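# Push the marked side of an ivory rocker switch down

## Task

Push the marked end of the ivory rocker switch down until it stays latched there, with the switch still lying flat on the table; at the end no part of either arm may be in contact with the switch, and every drink can, parts box and small stack bin must still be upright.

## Robot and tools

Robot: two six-joint arms, left_arm and right_arm, each with a two-finger gripper. Joint order per arm, base to hand: waist, shoulder, elbow, wrist pitch, wrist yaw, wrist roll. Stated ranges (rad): waist -2.618 to 3.054, shoulder 0.000 to 3.142, elbow 0.000 to 3.142, wrist pitch -1.571 to 1.571, wrist yaw -1.571 to 1.571, wrist roll -2.094 to 2.094. Real ends may sit up to 0.059 rad either side of these.

Frame: the scene frame has its origin at table-top height, halfway between the two arms' nominal bases; +z is up, +x points out over the table, and left_arm is on the +y side (this is not the image's left). Actual bases are offset from nominal; only a BASES line gives calibrated positions. Printed hand positions and orientations can be wrong by a few centimetres, more at long reach. A gripper's fingers point along its +z axis and open along its y axis; end_effector_position is the point between the pads, about 1 cm short of the tips.

Row format (used by every motion tool): one flat list of 14 numbers covering both arms, always all 14 even if one arm stays still: left_arm's 6 joint values then its opening, then right_arm's 6 joint values then its opening. Joint values are offsets, not poses, measured from the Joint targets shown in the latest result (not from the previous row). Scale: 1.0 equals 2.224 rad for waist, shoulder and elbow, and 8.485 rad for the three wrist joints; range -1 to 1. The opening is absolute: +1 fully open, -1 closed. To hold an arm, send 0 for its joints and repeat its current opening (0 is itself an opening command).

execute_actions(actions, cameras): actions is a list of actions; each action is a table of 1 to 15 rows, one row per 1/30 s step; a short table repeats its final row to fill 15 steps. Each action counts offsets from the Joint targets as they were when that action began, so repeating an offset keeps moving. An action asking a joint more than 0.059 rad beyond its range is rejected for both arms; a malformed action, or a first action failing that check, rejects the whole call. An empty list just reports state and images. Results include step readings of joint positions.

move(target, speed, blend, opening_speed, blocking, cameras): target is one 14-number row or a list of up to 15 rows, all offsets from the same current Joint targets. speed is the top rad/s of the joint with farthest to go (0.01 to 12.57, default 0.5), one value or one per target. blend (rad) rounds corners between listed targets. opening_speed (0.2 or more per second on the -1..1 scale) ramps the fingers. Paths take at least 0.5 s, are cut short beyond 10 s, and do not avoid obstacles or the other arm. The result adds a move: line such as done, off_target (rested more than 0.035 rad from target), moving, held or fault, plus limits=held if steps were withheld. done does not mean contact or no contact. blocking=false returns after about 0.5 s while the move continues.

wait(seconds 0 to 10) lets time pass holding the last commands. stop brakes a running move. zoom_image(camera, region [x0,y0,x1,y1] in pixels, at most 504 by 504) enlarges part of the latest image from cam_head_left or cam_head_right (both 896x504). finished_scene(scene 1 to 3) ends the scene irreversibly; scene 1 is practice.

Result lines: Joint positions and Joint velocities give per arm the six joints (rad, rad/s) then the pad gap (m; 0.094 open). "within noise" means the arm is still. Joint targets are the base for your next offsets. grip_measured is the measured opening on the command scale. Joint torques include arm weight; positive is toward larger angle; joints 1 to 3 wrap at ±28 N m. "joint sent to its limit" means a joint was stopped at its real end. "joint command not followed" means the clearance check altered that arm's targets. Tool commands lists current commands.

Motion limits: per step a joint target can lead its measured angle by at most 0.339 rad (big joints) or 2.2 rad (wrist); if targets would put the gripper over 200 mm from where it is, they are scaled back. Large moves may need several actions; tiny ones may not start.

Caution: press the switch gently and slowly; hitting harder or aiming far past the contact presses harder. After pressing, command targets back past the measured position to stop pushing, then lift clear so nothing touches the switch. Do not tip the switch, cans, boxes or bins, and knock nothing off the table. Keep the arms from colliding or gripping each other. Long stretched holds or pushing into unreachable poses heat motors: MOTOR HOT at 75 °C, a fault folding the arm at 90 °C, collapse at 100 °C.

Each tool is called by a JSON object that holds its "name" and its "arguments", one argument or row to a line.

## Session

{"name": "execute_actions", "arguments": {
  "actions": []
}}

Scene clock: 0.00 s.
left_arm: end_effector_position=(+0.4286, +0.2967, +0.1025) grip_measured=+1.000 end_effector_quat_wxyz=(+0.594, -0.058, +0.801, +0.043) | right_arm: end_effector_position=(+0.4064, -0.2592, +0.1034) grip_measured=+1.000 end_effector_quat_wxyz=(+0.590, +0.008, +0.807, -0.016)
Joint positions: left_arm=[0.015 1.55 0.343 0.908 -0.141 -0.044 0.094] | right_arm=[-0.012 1.559 0.377 0.875 -0.004 -0.019 0.094]
Joint velocities: within noise
Joint torques (N m): no reading
Heat: left arm: 25 °C; right arm: 29 °C.
Joint targets: left_arm=[0.015 1.542 0.352 0.915 -0.142 -0.045] | right_arm=[-0.012 1.552 0.383 0.873 -0.004 -0.019]
Tool commands: left_gripper/opening=+1.0 right_gripper/opening=+1.0

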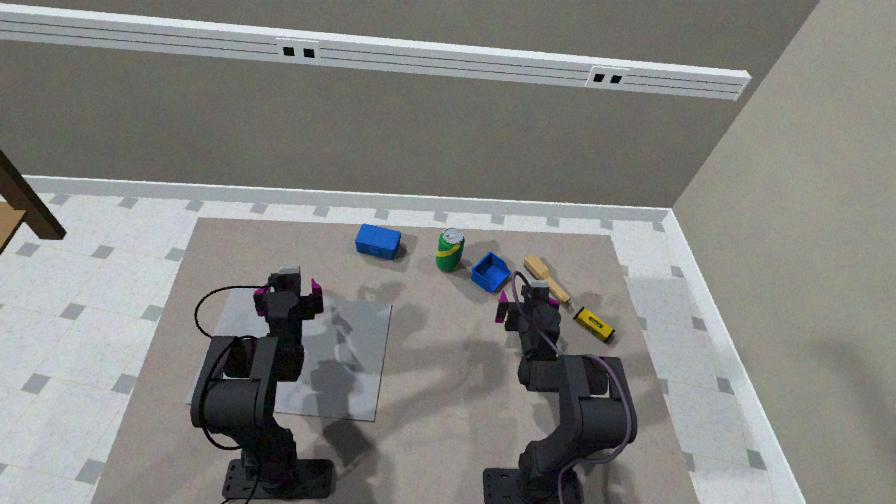

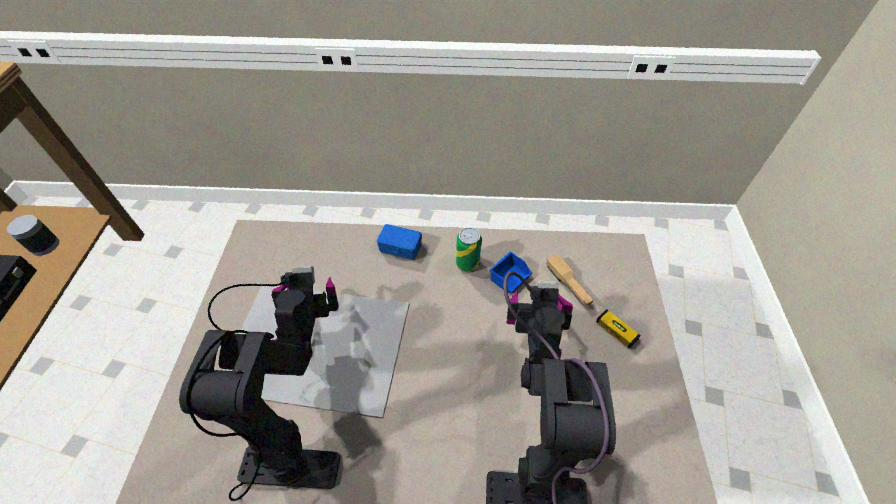

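{"name": "zoom_image", "arguments": {
  "camera": "cam_head_left",
  "region": [180, 220, 430, 440]
}}

{"name": "zoom_image", "arguments": {
  "camera": "cam_head_right",
  "region": [440, 220, 690, 440]
}}

{"name": "zoom_image", "arguments": {
  "camera": "cam_head_right",
  "region": [180, 220, 430, 440]
}}

{"name": "zoom_image", "arguments": {
  "camera": "cam_head_left",
  "region": [420, 220, 670, 440]
}}

Scaled by 2.016 from the camera's 896x504 image, which has a finer 1280x720 frame.

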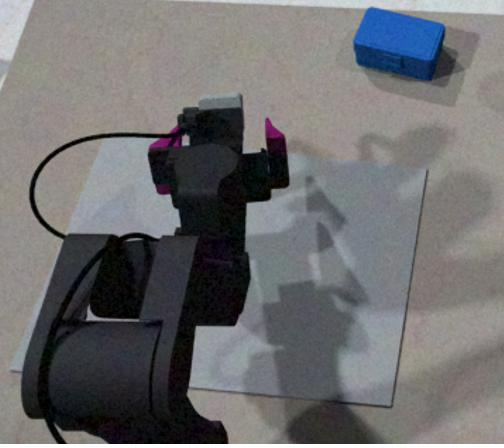

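Scaled by 2.016 from the camera's 896x504 image, which has a finer 1280x720 frame.

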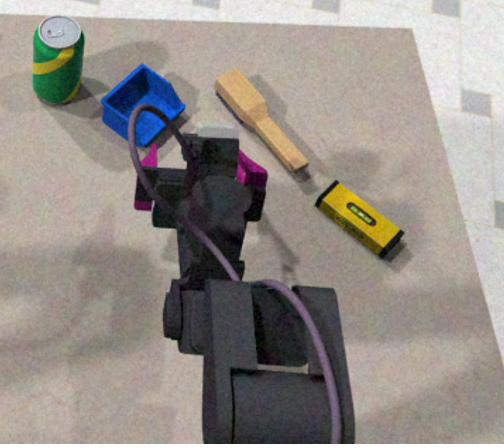

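Scaled by 2.016 from the camera's 896x504 image, which has a finer 1280x720 frame.

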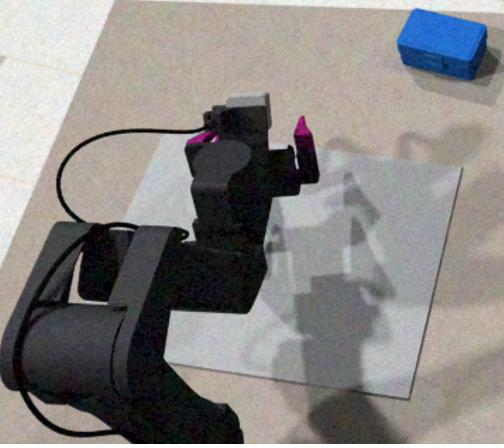

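Scaled by 2.016 from the camera's 896x504 image, which has a finer 1280x720 frame.

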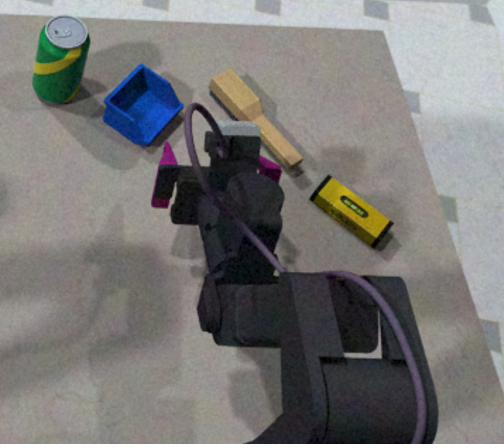

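{"name": "move", "arguments": {
  "target": [0.25, -0.25, 0, 0, 0, 0, 1, 0.25, -0.25, 0, 0, 0, 0, 1],
  "speed": 0.6
}}

Scene clock: 12.97 s.
left_arm: end_effector_position=(+0.3174, +0.4742, +0.3017) grip_measured=+1.000 end_effector_quat_wxyz=(+0.755, -0.230, +0.567, +0.238) | right_arm: end_effector_position=(+0.3133, -0.0705, +0.3030) grip_measured=+1.000 end_effector_quat_wxyz=(+0.761, -0.162, +0.599, +0.190)
Joint positions: left_arm=[0.565 0.998 0.343 0.911 -0.139 -0.044 0.094] | right_arm=[0.539 1.006 0.377 0.861 0.001 -0.019 0.094]
Joint velocities: within noise
Joint torques (N m): left_arm=[0.54 -2.73 8.69 2.08 0 -0.05] | right_arm=[0.4 -2.07 8.08 2.08 -0.07 -0.02]
Heat: left arm: 27 °C; right arm: 32 °C.
Joint targets: left_arm=[0.571 0.986 0.352 0.915 -0.142 -0.045] | right_arm=[0.544 0.996 0.383 0.873 -0.004 -0.019]
move: done

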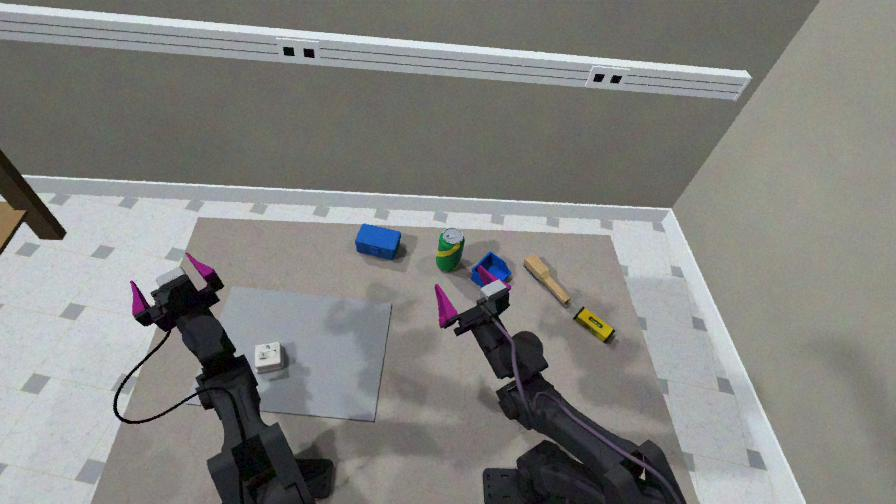

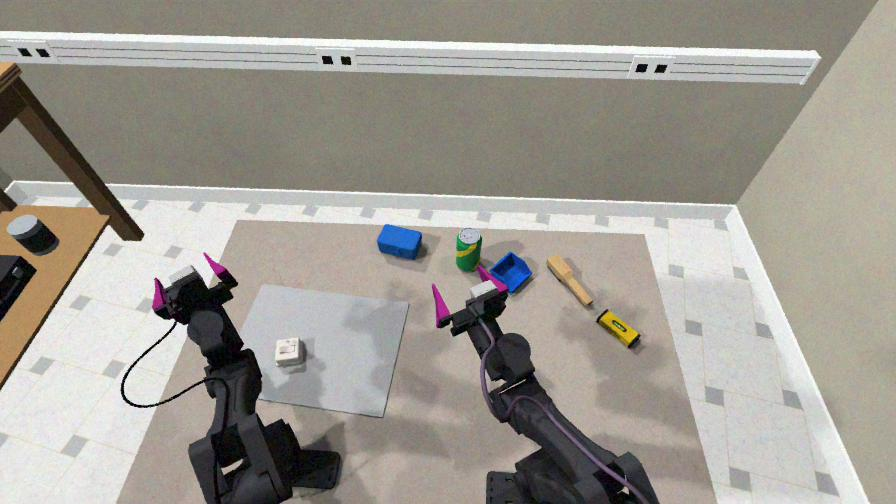

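{"name": "zoom_image", "arguments": {
  "camera": "cam_head_left",
  "region": [234, 322, 304, 392]
}}

{"name": "zoom_image", "arguments": {
  "camera": "cam_head_right",
  "region": [254, 316, 324, 386]
}}

Scaled by 7.200 from the camera's 896x504 image, which has a finer 1280x720 frame.

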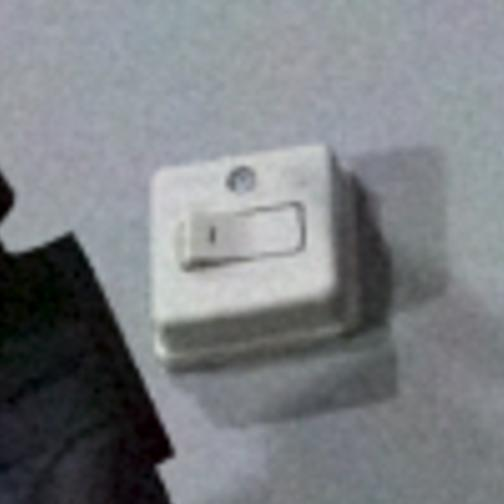

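Scaled by 7.200 from the camera's 896x504 image, which has a finer 1280x720 frame.

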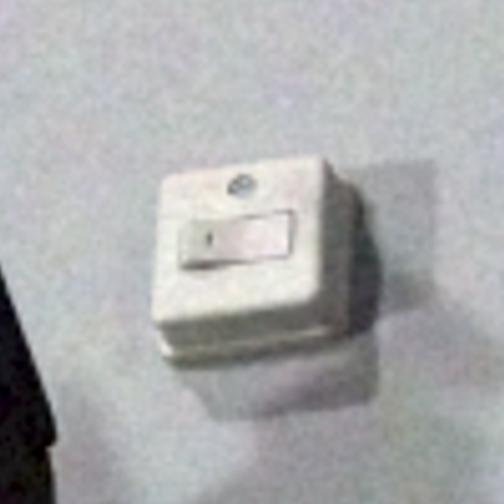

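{"name": "zoom_image", "arguments": {
  "camera": "cam_head_left",
  "region": [110, 230, 240, 350]
}}

{"name": "zoom_image", "arguments": {
  "camera": "cam_head_right",
  "region": [420, 240, 550, 360]
}}

Scaled by 3.877 from the camera's 896x504 image, which has a finer 1280x720 frame.

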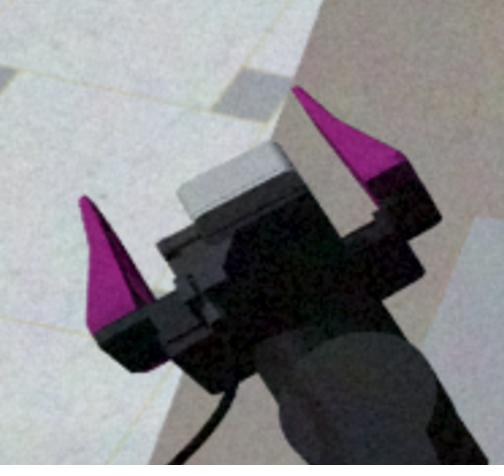

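Scaled by 3.877 from the camera's 896x504 image, which has a finer 1280x720 frame.

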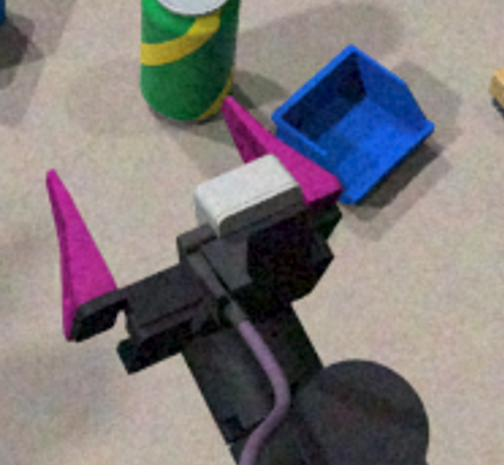

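{"name": "move", "arguments": {
  "target": [-0.1405, 0.2797, 0.4465, -0.26195, 0.01674, 0.0053, -1, 0, 0, 0, 0, 0, 0, 1],
  "speed": 0.8,
  "opening_speed": 0.8
}}

Scene clock: 44.17 s.
left_arm: end_effector_position=(+0.3025, +0.3420, +0.1255) grip_measured=-0.995 end_effector_quat_wxyz=(-0.002, -0.128, +0.992, +0.005) | right_arm: end_effector_position=(+0.3133, -0.0705, +0.3030) grip_measured=+1.000 end_effector_quat_wxyz=(+0.761, -0.162, +0.599, +0.190)
Joint positions: left_arm=[0.264 1.591 1.317 -1.299 -0.01 -0.011 0] | right_arm=[0.539 1.006 0.377 0.861 0.001 -0.019 0.094]
Joint velocities: within noise
Joint torques (N m): left_arm=[-0.55 -4.53 9.48 0.45 0.14 0.08] | right_arm=[0.4 -2.07 8.08 2.08 -0.07 -0.02]
Heat: left arm: 30 °C; right arm: 34 °C.
Joint targets: left_arm=[0.258 1.608 1.345 -1.308 0.000 0.000] | right_arm=[0.544 0.996 0.383 0.873 -0.004 -0.019]
move: done

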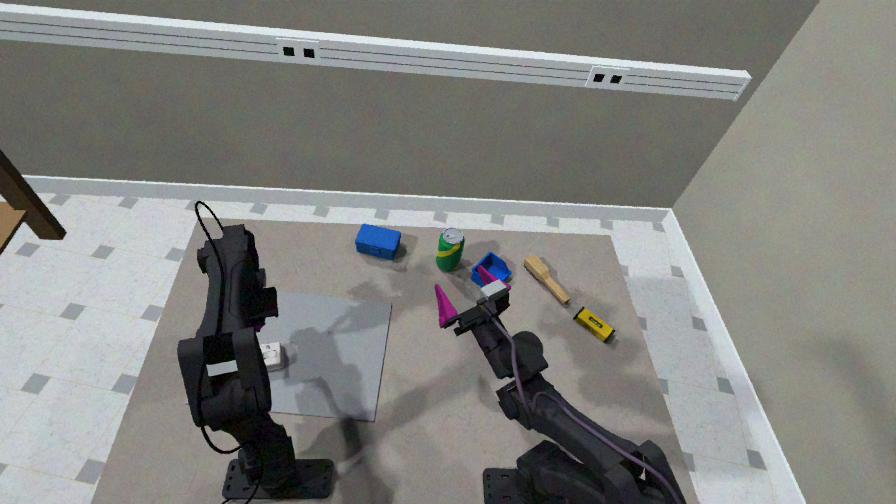

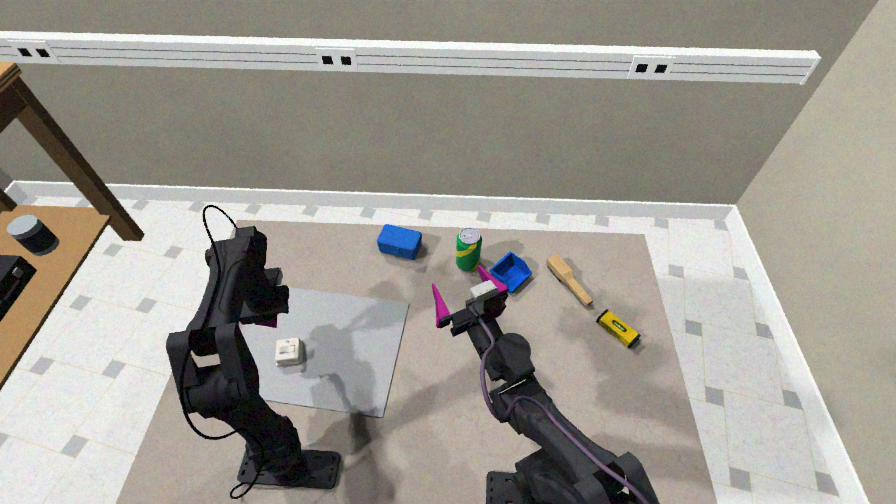

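{"name": "zoom_image", "arguments": {
  "camera": "cam_head_left",
  "region": [190, 280, 310, 400]
}}

{"name": "zoom_image", "arguments": {
  "camera": "cam_head_right",
  "region": [210, 270, 330, 390]
}}

Scaled by 4.200 from the camera's 896x504 image, which has a finer 1280x720 frame.

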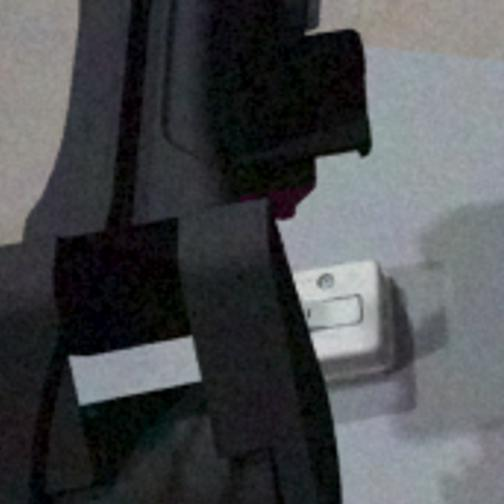

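Scaled by 4.200 from the camera's 896x504 image, which has a finer 1280x720 frame.

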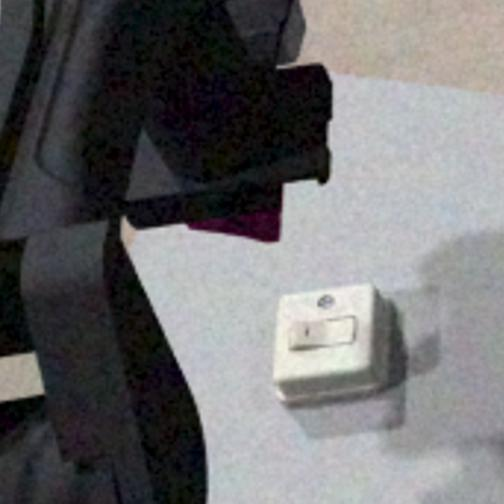

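{"name": "zoom_image", "arguments": {
  "camera": "cam_head_right",
  "region": [240, 300, 300, 340]
}}

{"name": "zoom_image", "arguments": {
  "camera": "cam_head_left",
  "region": [230, 310, 290, 350]
}}

Scaled by 8.400 from the camera's 896x504 image, which has a finer 1280x720 frame.

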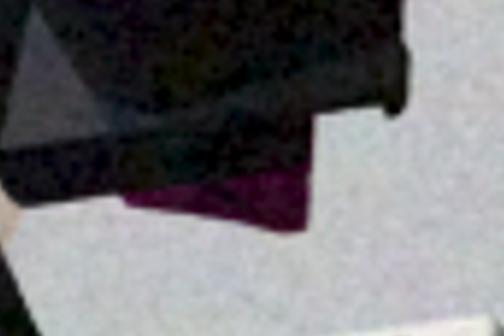

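Scaled by 8.400 from the camera's 896x504 image, which has a finer 1280x720 frame.

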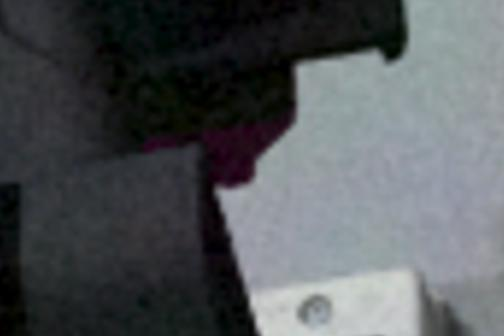

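{"name": "move", "arguments": {
  "target": [0.0076, -0.0076, -0.1079, 0.02663, 0, 0, -1, 0, 0, 0, 0, 0, 0, 1],
  "speed": 0.3
}}

{"name": "zoom_image", "arguments": {
  "camera": "cam_head_left",
  "region": [230, 310, 300, 380]
}}

{"name": "zoom_image", "arguments": {
  "camera": "cam_head_right",
  "region": [240, 300, 320, 380]
}}

Scene clock: 60.80 s.
left_arm: end_effector_position=(+0.2937, +0.3411, +0.0737) grip_measured=-0.995 end_effector_quat_wxyz=(-0.005, -0.130, +0.991, +0.004) | right_arm: end_effector_position=(+0.3133, -0.0705, +0.3030) grip_measured=+1.000 end_effector_quat_wxyz=(+0.761, -0.162, +0.599, +0.190)
Joint positions: left_arm=[0.269 1.591 1.109 -1.097 -0.01 -0.01 0] | right_arm=[0.539 1.006 0.377 0.861 0.001 -0.019 0.094]
Joint velocities: within noise
Joint torques (N m): left_arm=[0.5 -5.65 6.13 0.7 0.12 0.08] | right_arm=[0.4 -2.06 8.09 2.08 -0.07 -0.02]
Heat: left arm: 28 °C; right arm: 34 °C.
Joint targets: left_arm=[0.275 1.591 1.105 -1.082 0.000 0.000] | right_arm=[0.544 0.996 0.383 0.873 -0.004 -0.019]
move: done

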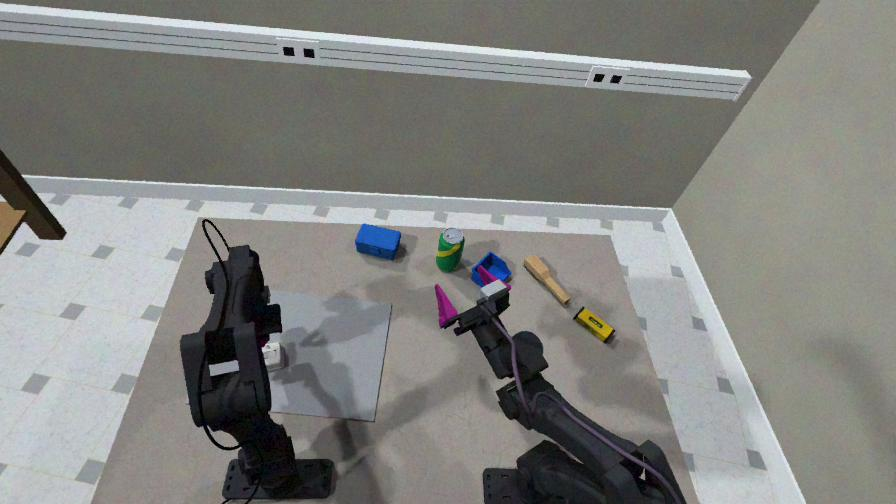

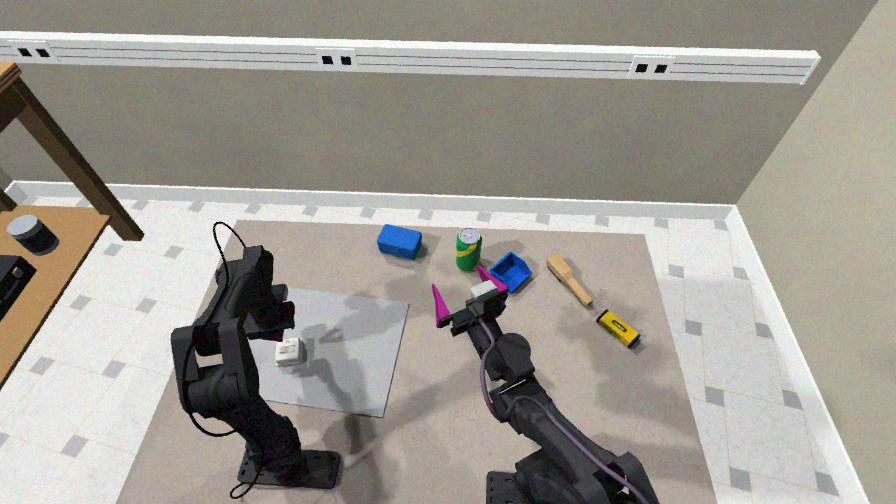

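Scaled by 7.200 from the camera's 896x504 image, which has a finer 1280x720 frame.

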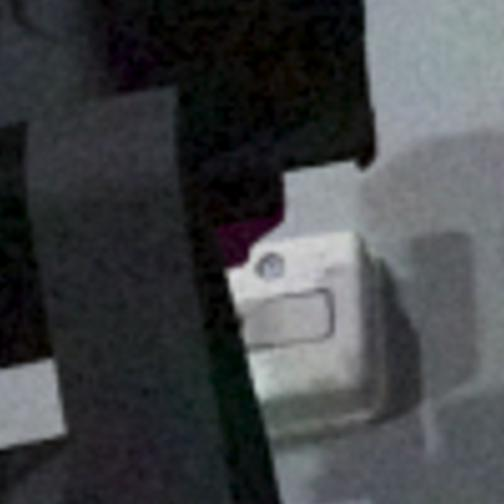

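Scaled by 6.300 from the camera's 896x504 image, which has a finer 1280x720 frame.

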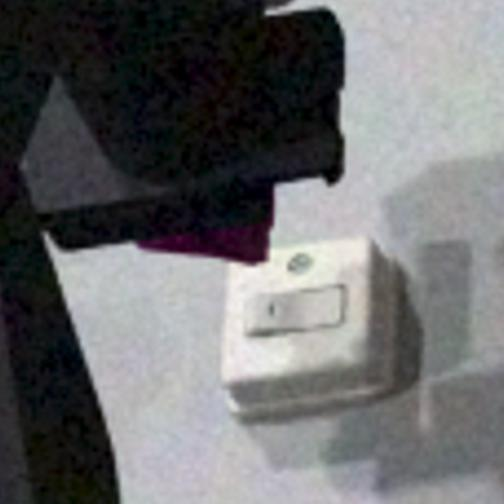

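{"name": "move", "arguments": {
  "target": [0.0108, -0.0008, -0.0263, 0.00717, 0, 0, -1, 0, 0, 0, 0, 0, 0, 1],
  "speed": 0.2
}}

{"name": "zoom_image", "arguments": {
  "camera": "cam_head_right",
  "region": [250, 310, 320, 380]
}}

{"name": "zoom_image", "arguments": {
  "camera": "cam_head_left",
  "region": [230, 310, 300, 380]
}}

Scene clock: 76.53 s.
left_arm: end_effector_position=(+0.2892, +0.3465, +0.0599) grip_measured=-0.995 end_effector_quat_wxyz=(-0.003, -0.142, +0.990, +0.004) | right_arm: end_effector_position=(+0.3133, -0.0705, +0.3030) grip_measured=+1.000 end_effector_quat_wxyz=(+0.761, -0.162, +0.599, +0.190)
Joint positions: left_arm=[0.293 1.591 1.052 -1.036 -0.01 -0.01 0] | right_arm=[0.539 1.006 0.377 0.861 0.001 -0.019 0.094]
Joint velocities: within noise
Joint torques (N m): left_arm=[0.49 -5.83 5.98 0.68 0.14 0.08] | right_arm=[0.4 -2.09 8.09 2.08 -0.08 -0.02]
Heat: left arm: 27 °C; right arm: 35 °C.
Joint targets: left_arm=[0.299 1.589 1.046 -1.021 0.000 0.000] | right_arm=[0.544 0.996 0.383 0.873 -0.004 -0.019]
move: done

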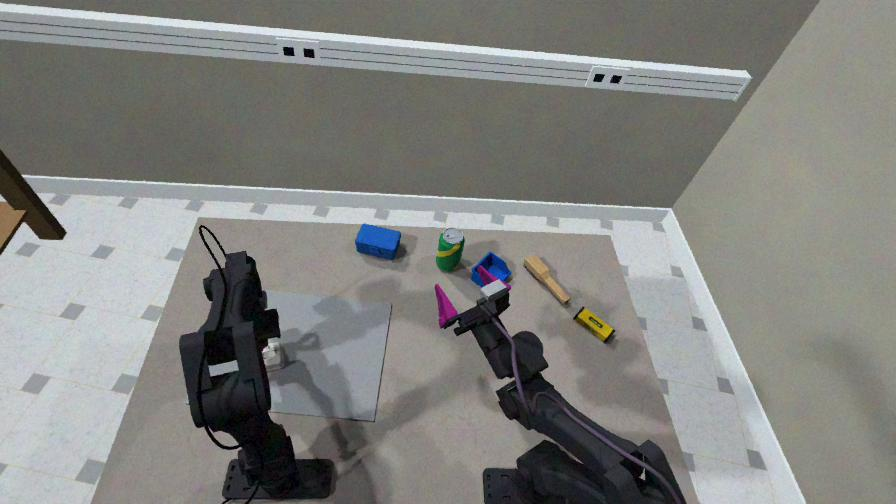

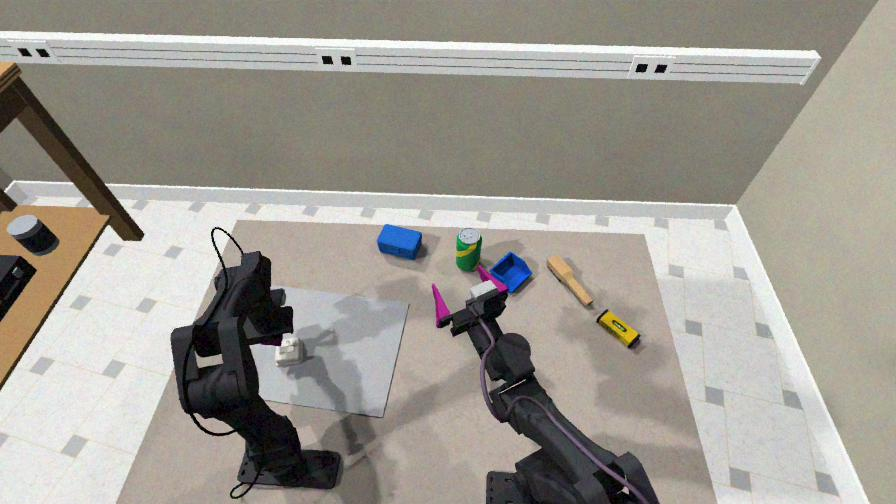

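Scaled by 7.200 from the camera's 896x504 image, which has a finer 1280x720 frame.

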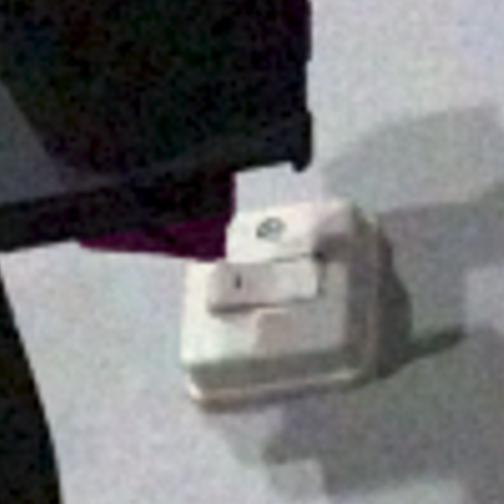

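Scaled by 7.200 from the camera's 896x504 image, which has a finer 1280x720 frame.

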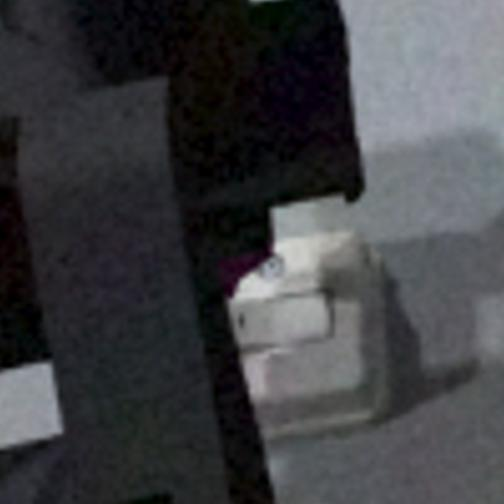

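{"name": "move", "arguments": {
  "target": [0.0054, 0.0153, -0.0130, 0.0053, 0, 0, -1, 0, 0, 0, 0, 0, 0, 1],
  "speed": 0.1,
  "cameras": ["cam_head_left", "cam_head_right"]
}}

{"name": "zoom_image", "arguments": {
  "camera": "cam_head_right",
  "region": [250, 310, 320, 380]
}}

{"name": "zoom_image", "arguments": {
  "camera": "cam_head_left",
  "region": [230, 310, 300, 380]
}}

Scene clock: 88.37 s.
left_arm: end_effector_position=(+0.2887, +0.3496, +0.0486) grip_measured=-0.995 end_effector_quat_wxyz=(-0.004, -0.148, +0.989, +0.004) | right_arm: end_effector_position=(+0.3133, -0.0705, +0.3030) grip_measured=+1.000 end_effector_quat_wxyz=(+0.761, -0.162, +0.599, +0.190)
Joint positions: left_arm=[0.304 1.608 1.023 -0.992 -0.01 -0.01 0] | right_arm=[0.539 1.006 0.377 0.861 0.001 -0.019 0.094]
Joint velocities: within noise
Joint torques (N m): left_arm=[0.44 -4.6 5.91 0.65 0.13 0.07] | right_arm=[0.4 -2.07 8.08 2.08 -0.07 -0.02]
Heat: left arm: 27 °C; right arm: 35 °C.
Joint targets: left_arm=[0.311 1.623 1.017 -0.976 0.000 0.000] | right_arm=[0.544 0.996 0.383 0.873 -0.004 -0.019]
move: done

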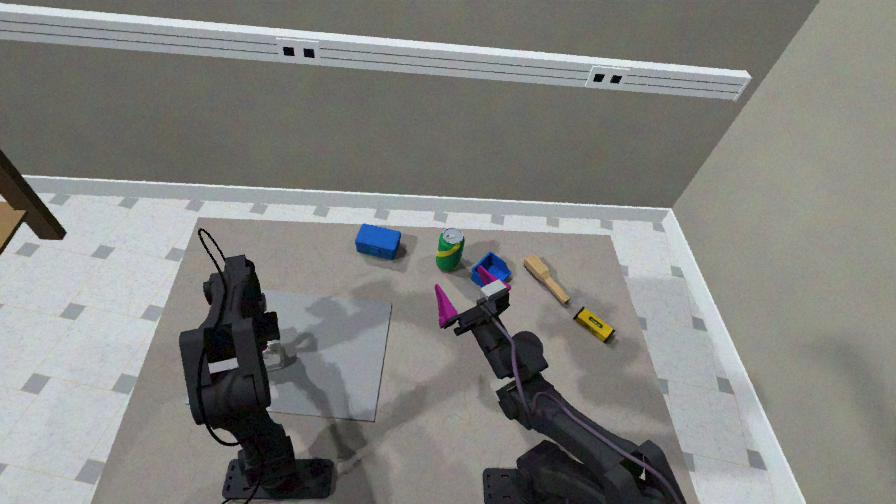

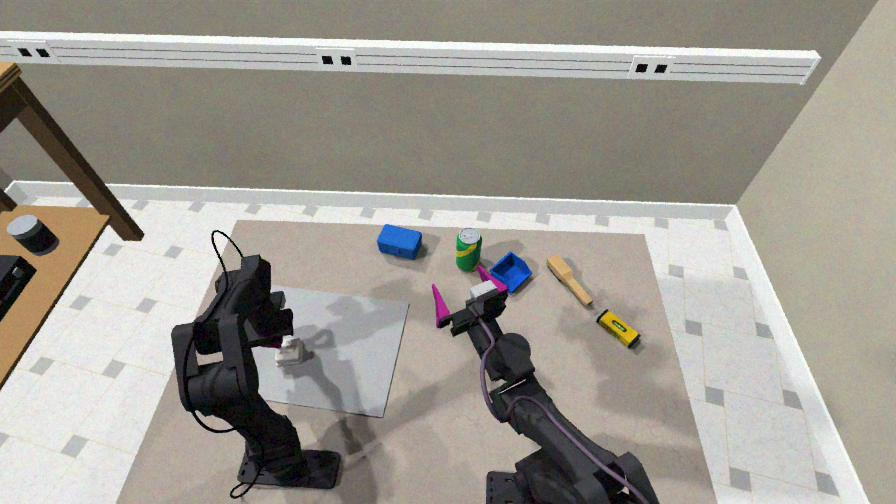

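Scaled by 7.200 from the camera's 896x504 image, which has a finer 1280x720 frame.

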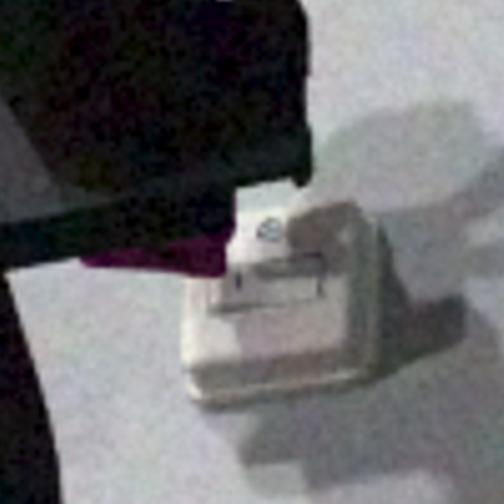

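Scaled by 7.200 from the camera's 896x504 image, which has a finer 1280x720 frame.

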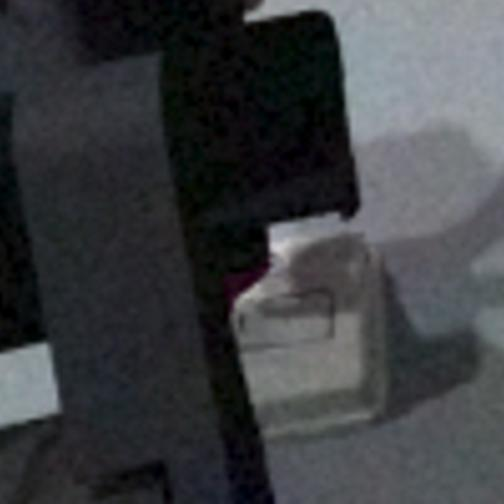

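{"name": "move", "arguments": {
  "target": [0, 0.0018, -0.0038, 0.00147, 0, 0, -1, 0, 0, 0, 0, 0, 0, 1],
  "speed": 0.05,
  "cameras": []
}}

{"name": "move", "arguments": {
  "target": [0, 0.0018, -0.0038, 0.00147, 0, 0, -1, 0, 0, 0, 0, 0, 0, 1],
  "speed": 0.05
}}

{"name": "zoom_image", "arguments": {
  "camera": "cam_head_right",
  "region": [250, 310, 320, 380]
}}

Scene clock: 93.40 s.
left_arm: end_effector_position=(+0.2893, +0.3498, +0.0469) grip_measured=-0.995 end_effector_quat_wxyz=(-0.001, -0.148, +0.989, +0.005) | right_arm: end_effector_position=(+0.3133, -0.0705, +0.3030) grip_measured=+1.000 end_effector_quat_wxyz=(+0.761, -0.162, +0.599, +0.190)
Joint positions: left_arm=[0.304 1.608 1.016 -0.979 -0.01 -0.01 0] | right_arm=[0.539 1.006 0.377 0.861 0.001 -0.019 0.094]
Joint velocities: within noise
Joint torques (N m): left_arm=[0.61 -4.26 5.9 0.68 0.15 0.09] | right_arm=[0.4 -2.06 8.09 2.08 -0.07 -0.02]
Heat: left arm: 27 °C; right arm: 35 °C.
Joint targets: left_arm=[0.311 1.627 1.009 -0.964 0.000 0.000] | right_arm=[0.544 0.996 0.383 0.873 -0.004 -0.019]
move: done
No camera images: "cameras" was empty.

Scene clock: 94.13 s.
left_arm: end_effector_position=(+0.2888, +0.3496, +0.0431) grip_measured=-0.995 end_effector_quat_wxyz=(-0.003, -0.148, +0.989, +0.004) | right_arm: end_effector_position=(+0.3133, -0.0705, +0.3030) grip_measured=+1.000 end_effector_quat_wxyz=(+0.761, -0.162, +0.599, +0.190)
Joint positions: left_arm=[0.304 1.615 1.007 -0.967 -0.01 -0.01 0] | right_arm=[0.539 1.006 0.377 0.861 0.001 -0.019 0.094]
Joint velocities: within noise
Joint torques (N m): left_arm=[0.43 -4.46 5.79 0.67 0.11 0.08] | right_arm=[0.42 -2.07 8.09 2.08 -0.07 -0.02]
Heat: left arm: 27 °C; right arm: 35 °C.
Joint targets: left_arm=[0.311 1.631 1.000 -0.951 0.000 0.000] | right_arm=[0.544 0.996 0.383 0.873 -0.004 -0.019]
move: done

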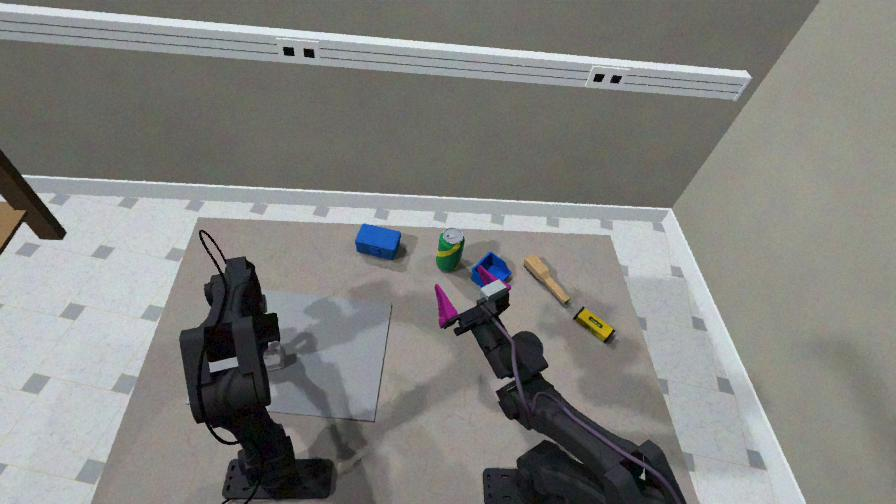

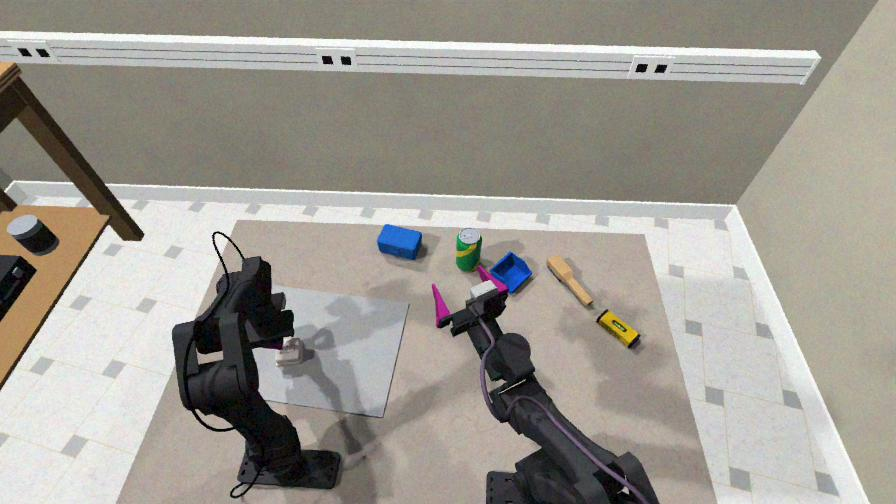

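Scaled by 7.200 from the camera's 896x504 image, which has a finer 1280x720 frame.

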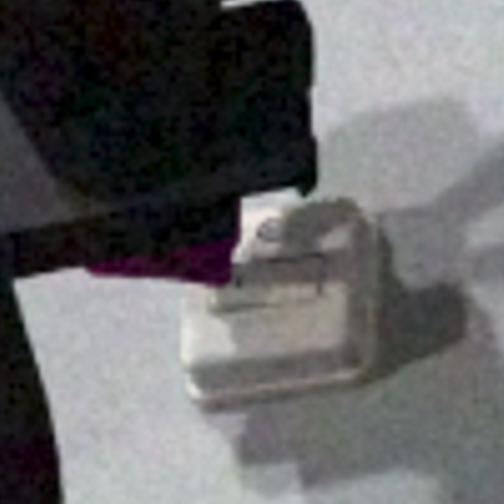

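{"name": "move", "arguments": {
  "target": [0, 0.0018, -0.0038, 0.00147, 0, 0, -1, 0, 0, 0, 0, 0, 0, 1],
  "speed": 0.05,
  "cameras": []
}}

{"name": "move", "arguments": {
  "target": [0, 0.0018, -0.0038, 0.00147, 0, 0, -1, 0, 0, 0, 0, 0, 0, 1],
  "speed": 0.05
}}

{"name": "zoom_image", "arguments": {
  "camera": "cam_head_right",
  "region": [250, 310, 320, 380]
}}

Scene clock: 96.43 s.
left_arm: end_effector_position=(+0.2900, +0.3499, +0.0429) grip_measured=-0.995 end_effector_quat_wxyz=(-0.001, -0.148, +0.989, +0.005) | right_arm: end_effector_position=(+0.3133, -0.0705, +0.3030) grip_measured=+1.000 end_effector_quat_wxyz=(+0.761, -0.162, +0.599, +0.190)
Joint positions: left_arm=[0.304 1.615 1.006 -0.962 -0.01 -0.01 0] | right_arm=[0.539 1.006 0.377 0.861 0.001 -0.019 0.094]
Joint velocities: within noise
Joint torques (N m): left_arm=[0.43 -4.25 5.15 0.75 0.11 0.05] | right_arm=[0.4 -2.09 8.09 2.08 -0.08 -0.02]
Heat: left arm: 27 °C; right arm: 36 °C.
Joint targets: left_arm=[0.311 1.635 0.992 -0.939 0.000 0.000] | right_arm=[0.544 0.996 0.383 0.873 -0.004 -0.019]
move: done
No camera images: "cameras" was empty.

Scene clock: 97.43 s.
left_arm: end_effector_position=(+0.2899, +0.3502, +0.0380) grip_measured=-0.995 end_effector_quat_wxyz=(-0.001, -0.148, +0.989, +0.004) | right_arm: end_effector_position=(+0.3133, -0.0705, +0.3030) grip_measured=+1.000 end_effector_quat_wxyz=(+0.761, -0.162, +0.599, +0.190)
Joint positions: left_arm=[0.306 1.623 0.994 -0.942 -0.009 -0.01 0] | right_arm=[0.539 1.006 0.377 0.861 0.001 -0.019 0.094]
Joint velocities: within noise
Joint torques (N m): left_arm=[0.53 -4.62 5.5 0.68 0.13 0.04] | right_arm=[0.4 -2.07 8.09 2.07 -0.07 -0.02]
Heat: left arm: 27 °C; right arm: 36 °C.
Joint targets: left_arm=[0.311 1.639 0.984 -0.926 0.000 0.000] | right_arm=[0.544 0.996 0.383 0.873 -0.004 -0.019]
move: done

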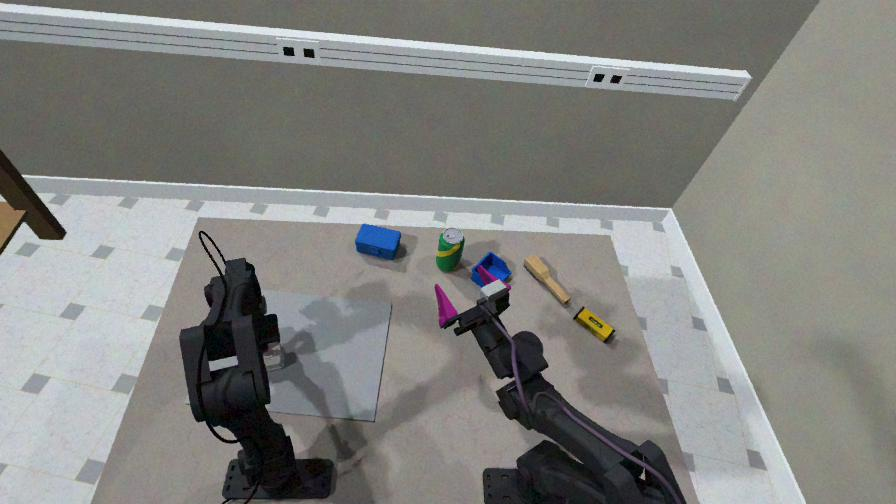

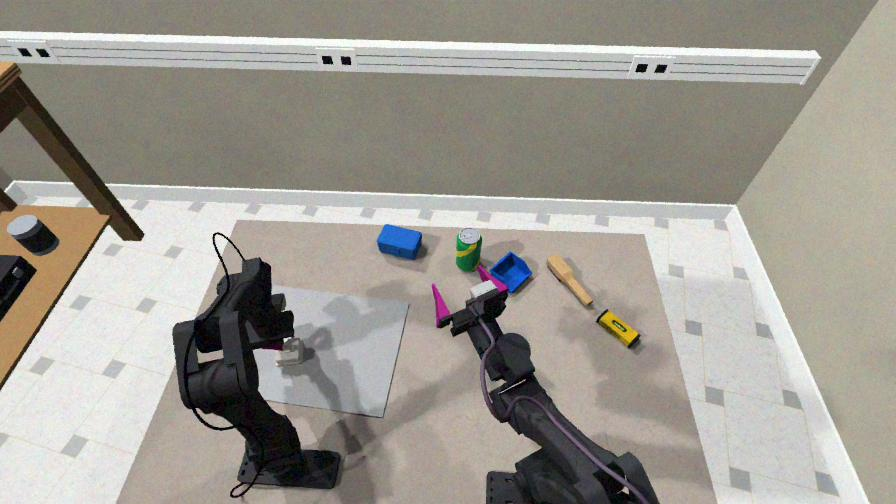

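Scaled by 7.200 from the camera's 896x504 image, which has a finer 1280x720 frame.

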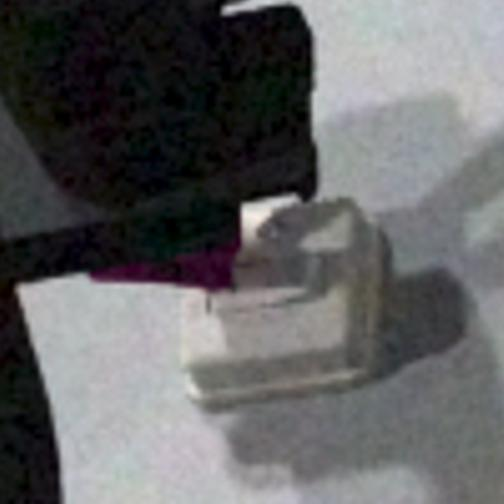

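{"name": "zoom_image", "arguments": {
  "camera": "cam_head_right",
  "region": [270, 330, 310, 370]
}}

{"name": "zoom_image", "arguments": {
  "camera": "cam_head_left",
  "region": [250, 330, 290, 370]
}}

Scaled by 12.600 from the camera's 896x504 image, which has a finer 1280x720 frame.

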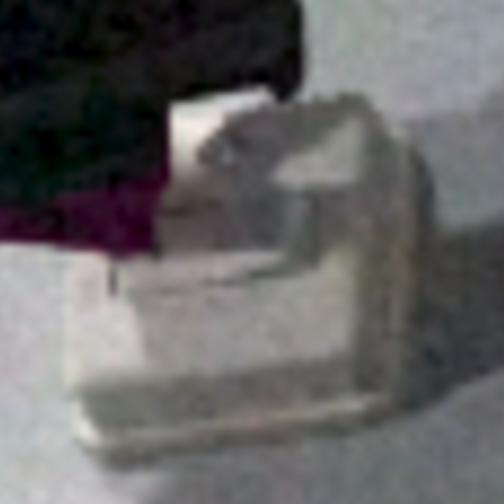

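Scaled by 12.600 from the camera's 896x504 image, which has a finer 1280x720 frame.

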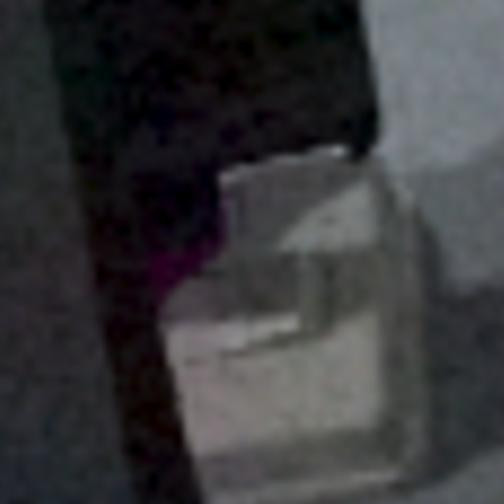

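{"name": "move", "arguments": {
  "target": [
    [0, -0.0216, 0.0544, -0.0184, 0, 0, -1, 0, 0, 0, 0, 0, 0, 1],
    [0.197, -0.242, 0.0544, -0.0184, 0, 0, -1, 0, 0, 0, 0, 0, 0, 1]
  ],
  "speed": [0.2, 0.6],
  "blend": 0.02
}}

{"name": "zoom_image", "arguments": {
  "camera": "cam_head_right",
  "region": [260, 320, 320, 380]
}}

{"name": "zoom_image", "arguments": {
  "camera": "cam_head_left",
  "region": [240, 325, 300, 385]
}}

Scene clock: 103.03 s.
left_arm: end_effector_position=(+0.2286, +0.4463, +0.1864) grip_measured=-0.995 end_effector_quat_wxyz=(+0.216, -0.350, +0.908, +0.083) | right_arm: end_effector_position=(+0.3133, -0.0705, +0.3030) grip_measured=+1.000 end_effector_quat_wxyz=(+0.761, -0.162, +0.599, +0.190)
Joint positions: left_arm=[0.744 1.11 1.082 -1.077 -0.005 -0.009 0] | right_arm=[0.539 1.006 0.377 0.861 0.001 -0.019 0.094]
Joint velocities: within noise
Joint torques (N m): left_arm=[0.43 -2.7 9.62 1.33 0.05 0.07] | right_arm=[0.39 -2.07 8.08 2.08 -0.07 -0.02]
Heat: left arm: 27 °C; right arm: 36 °C.
Joint targets: left_arm=[0.749 1.101 1.105 -1.082 0.000 0.000] | right_arm=[0.544 0.996 0.383 0.873 -0.004 -0.019]
move: done

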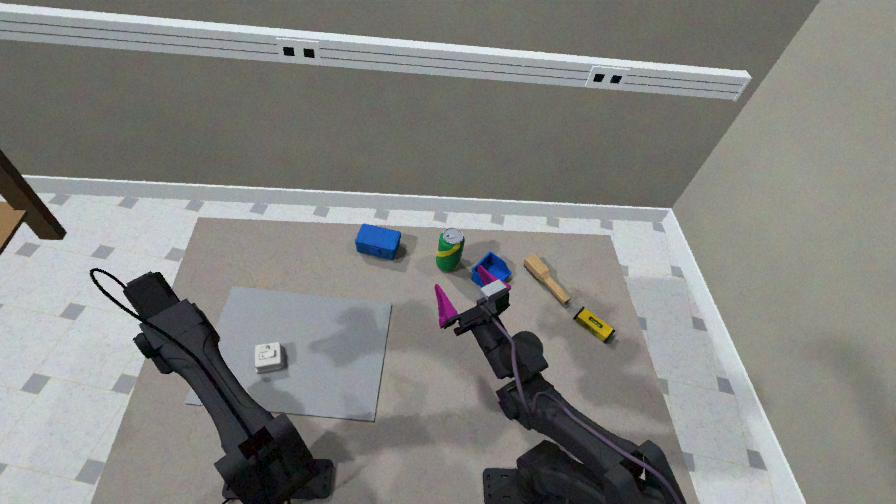

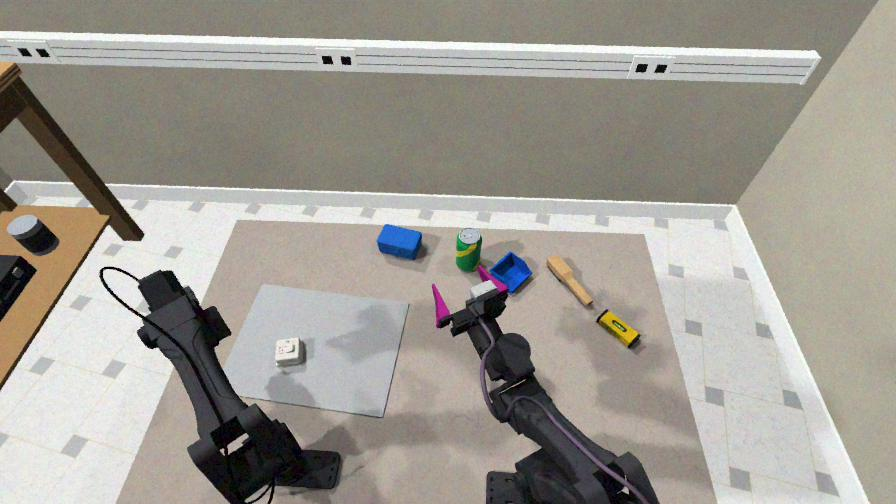

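Scaled by 8.400 from the camera's 896x504 image, which has a finer 1280x720 frame.

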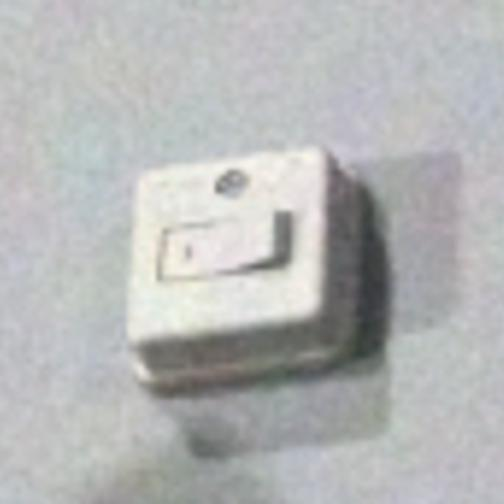

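Scaled by 8.400 from the camera's 896x504 image, which has a finer 1280x720 frame.

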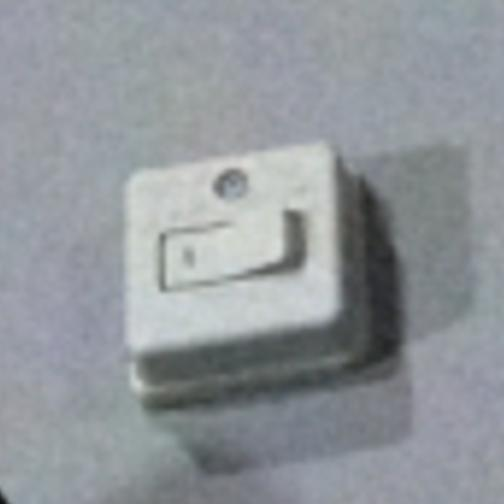

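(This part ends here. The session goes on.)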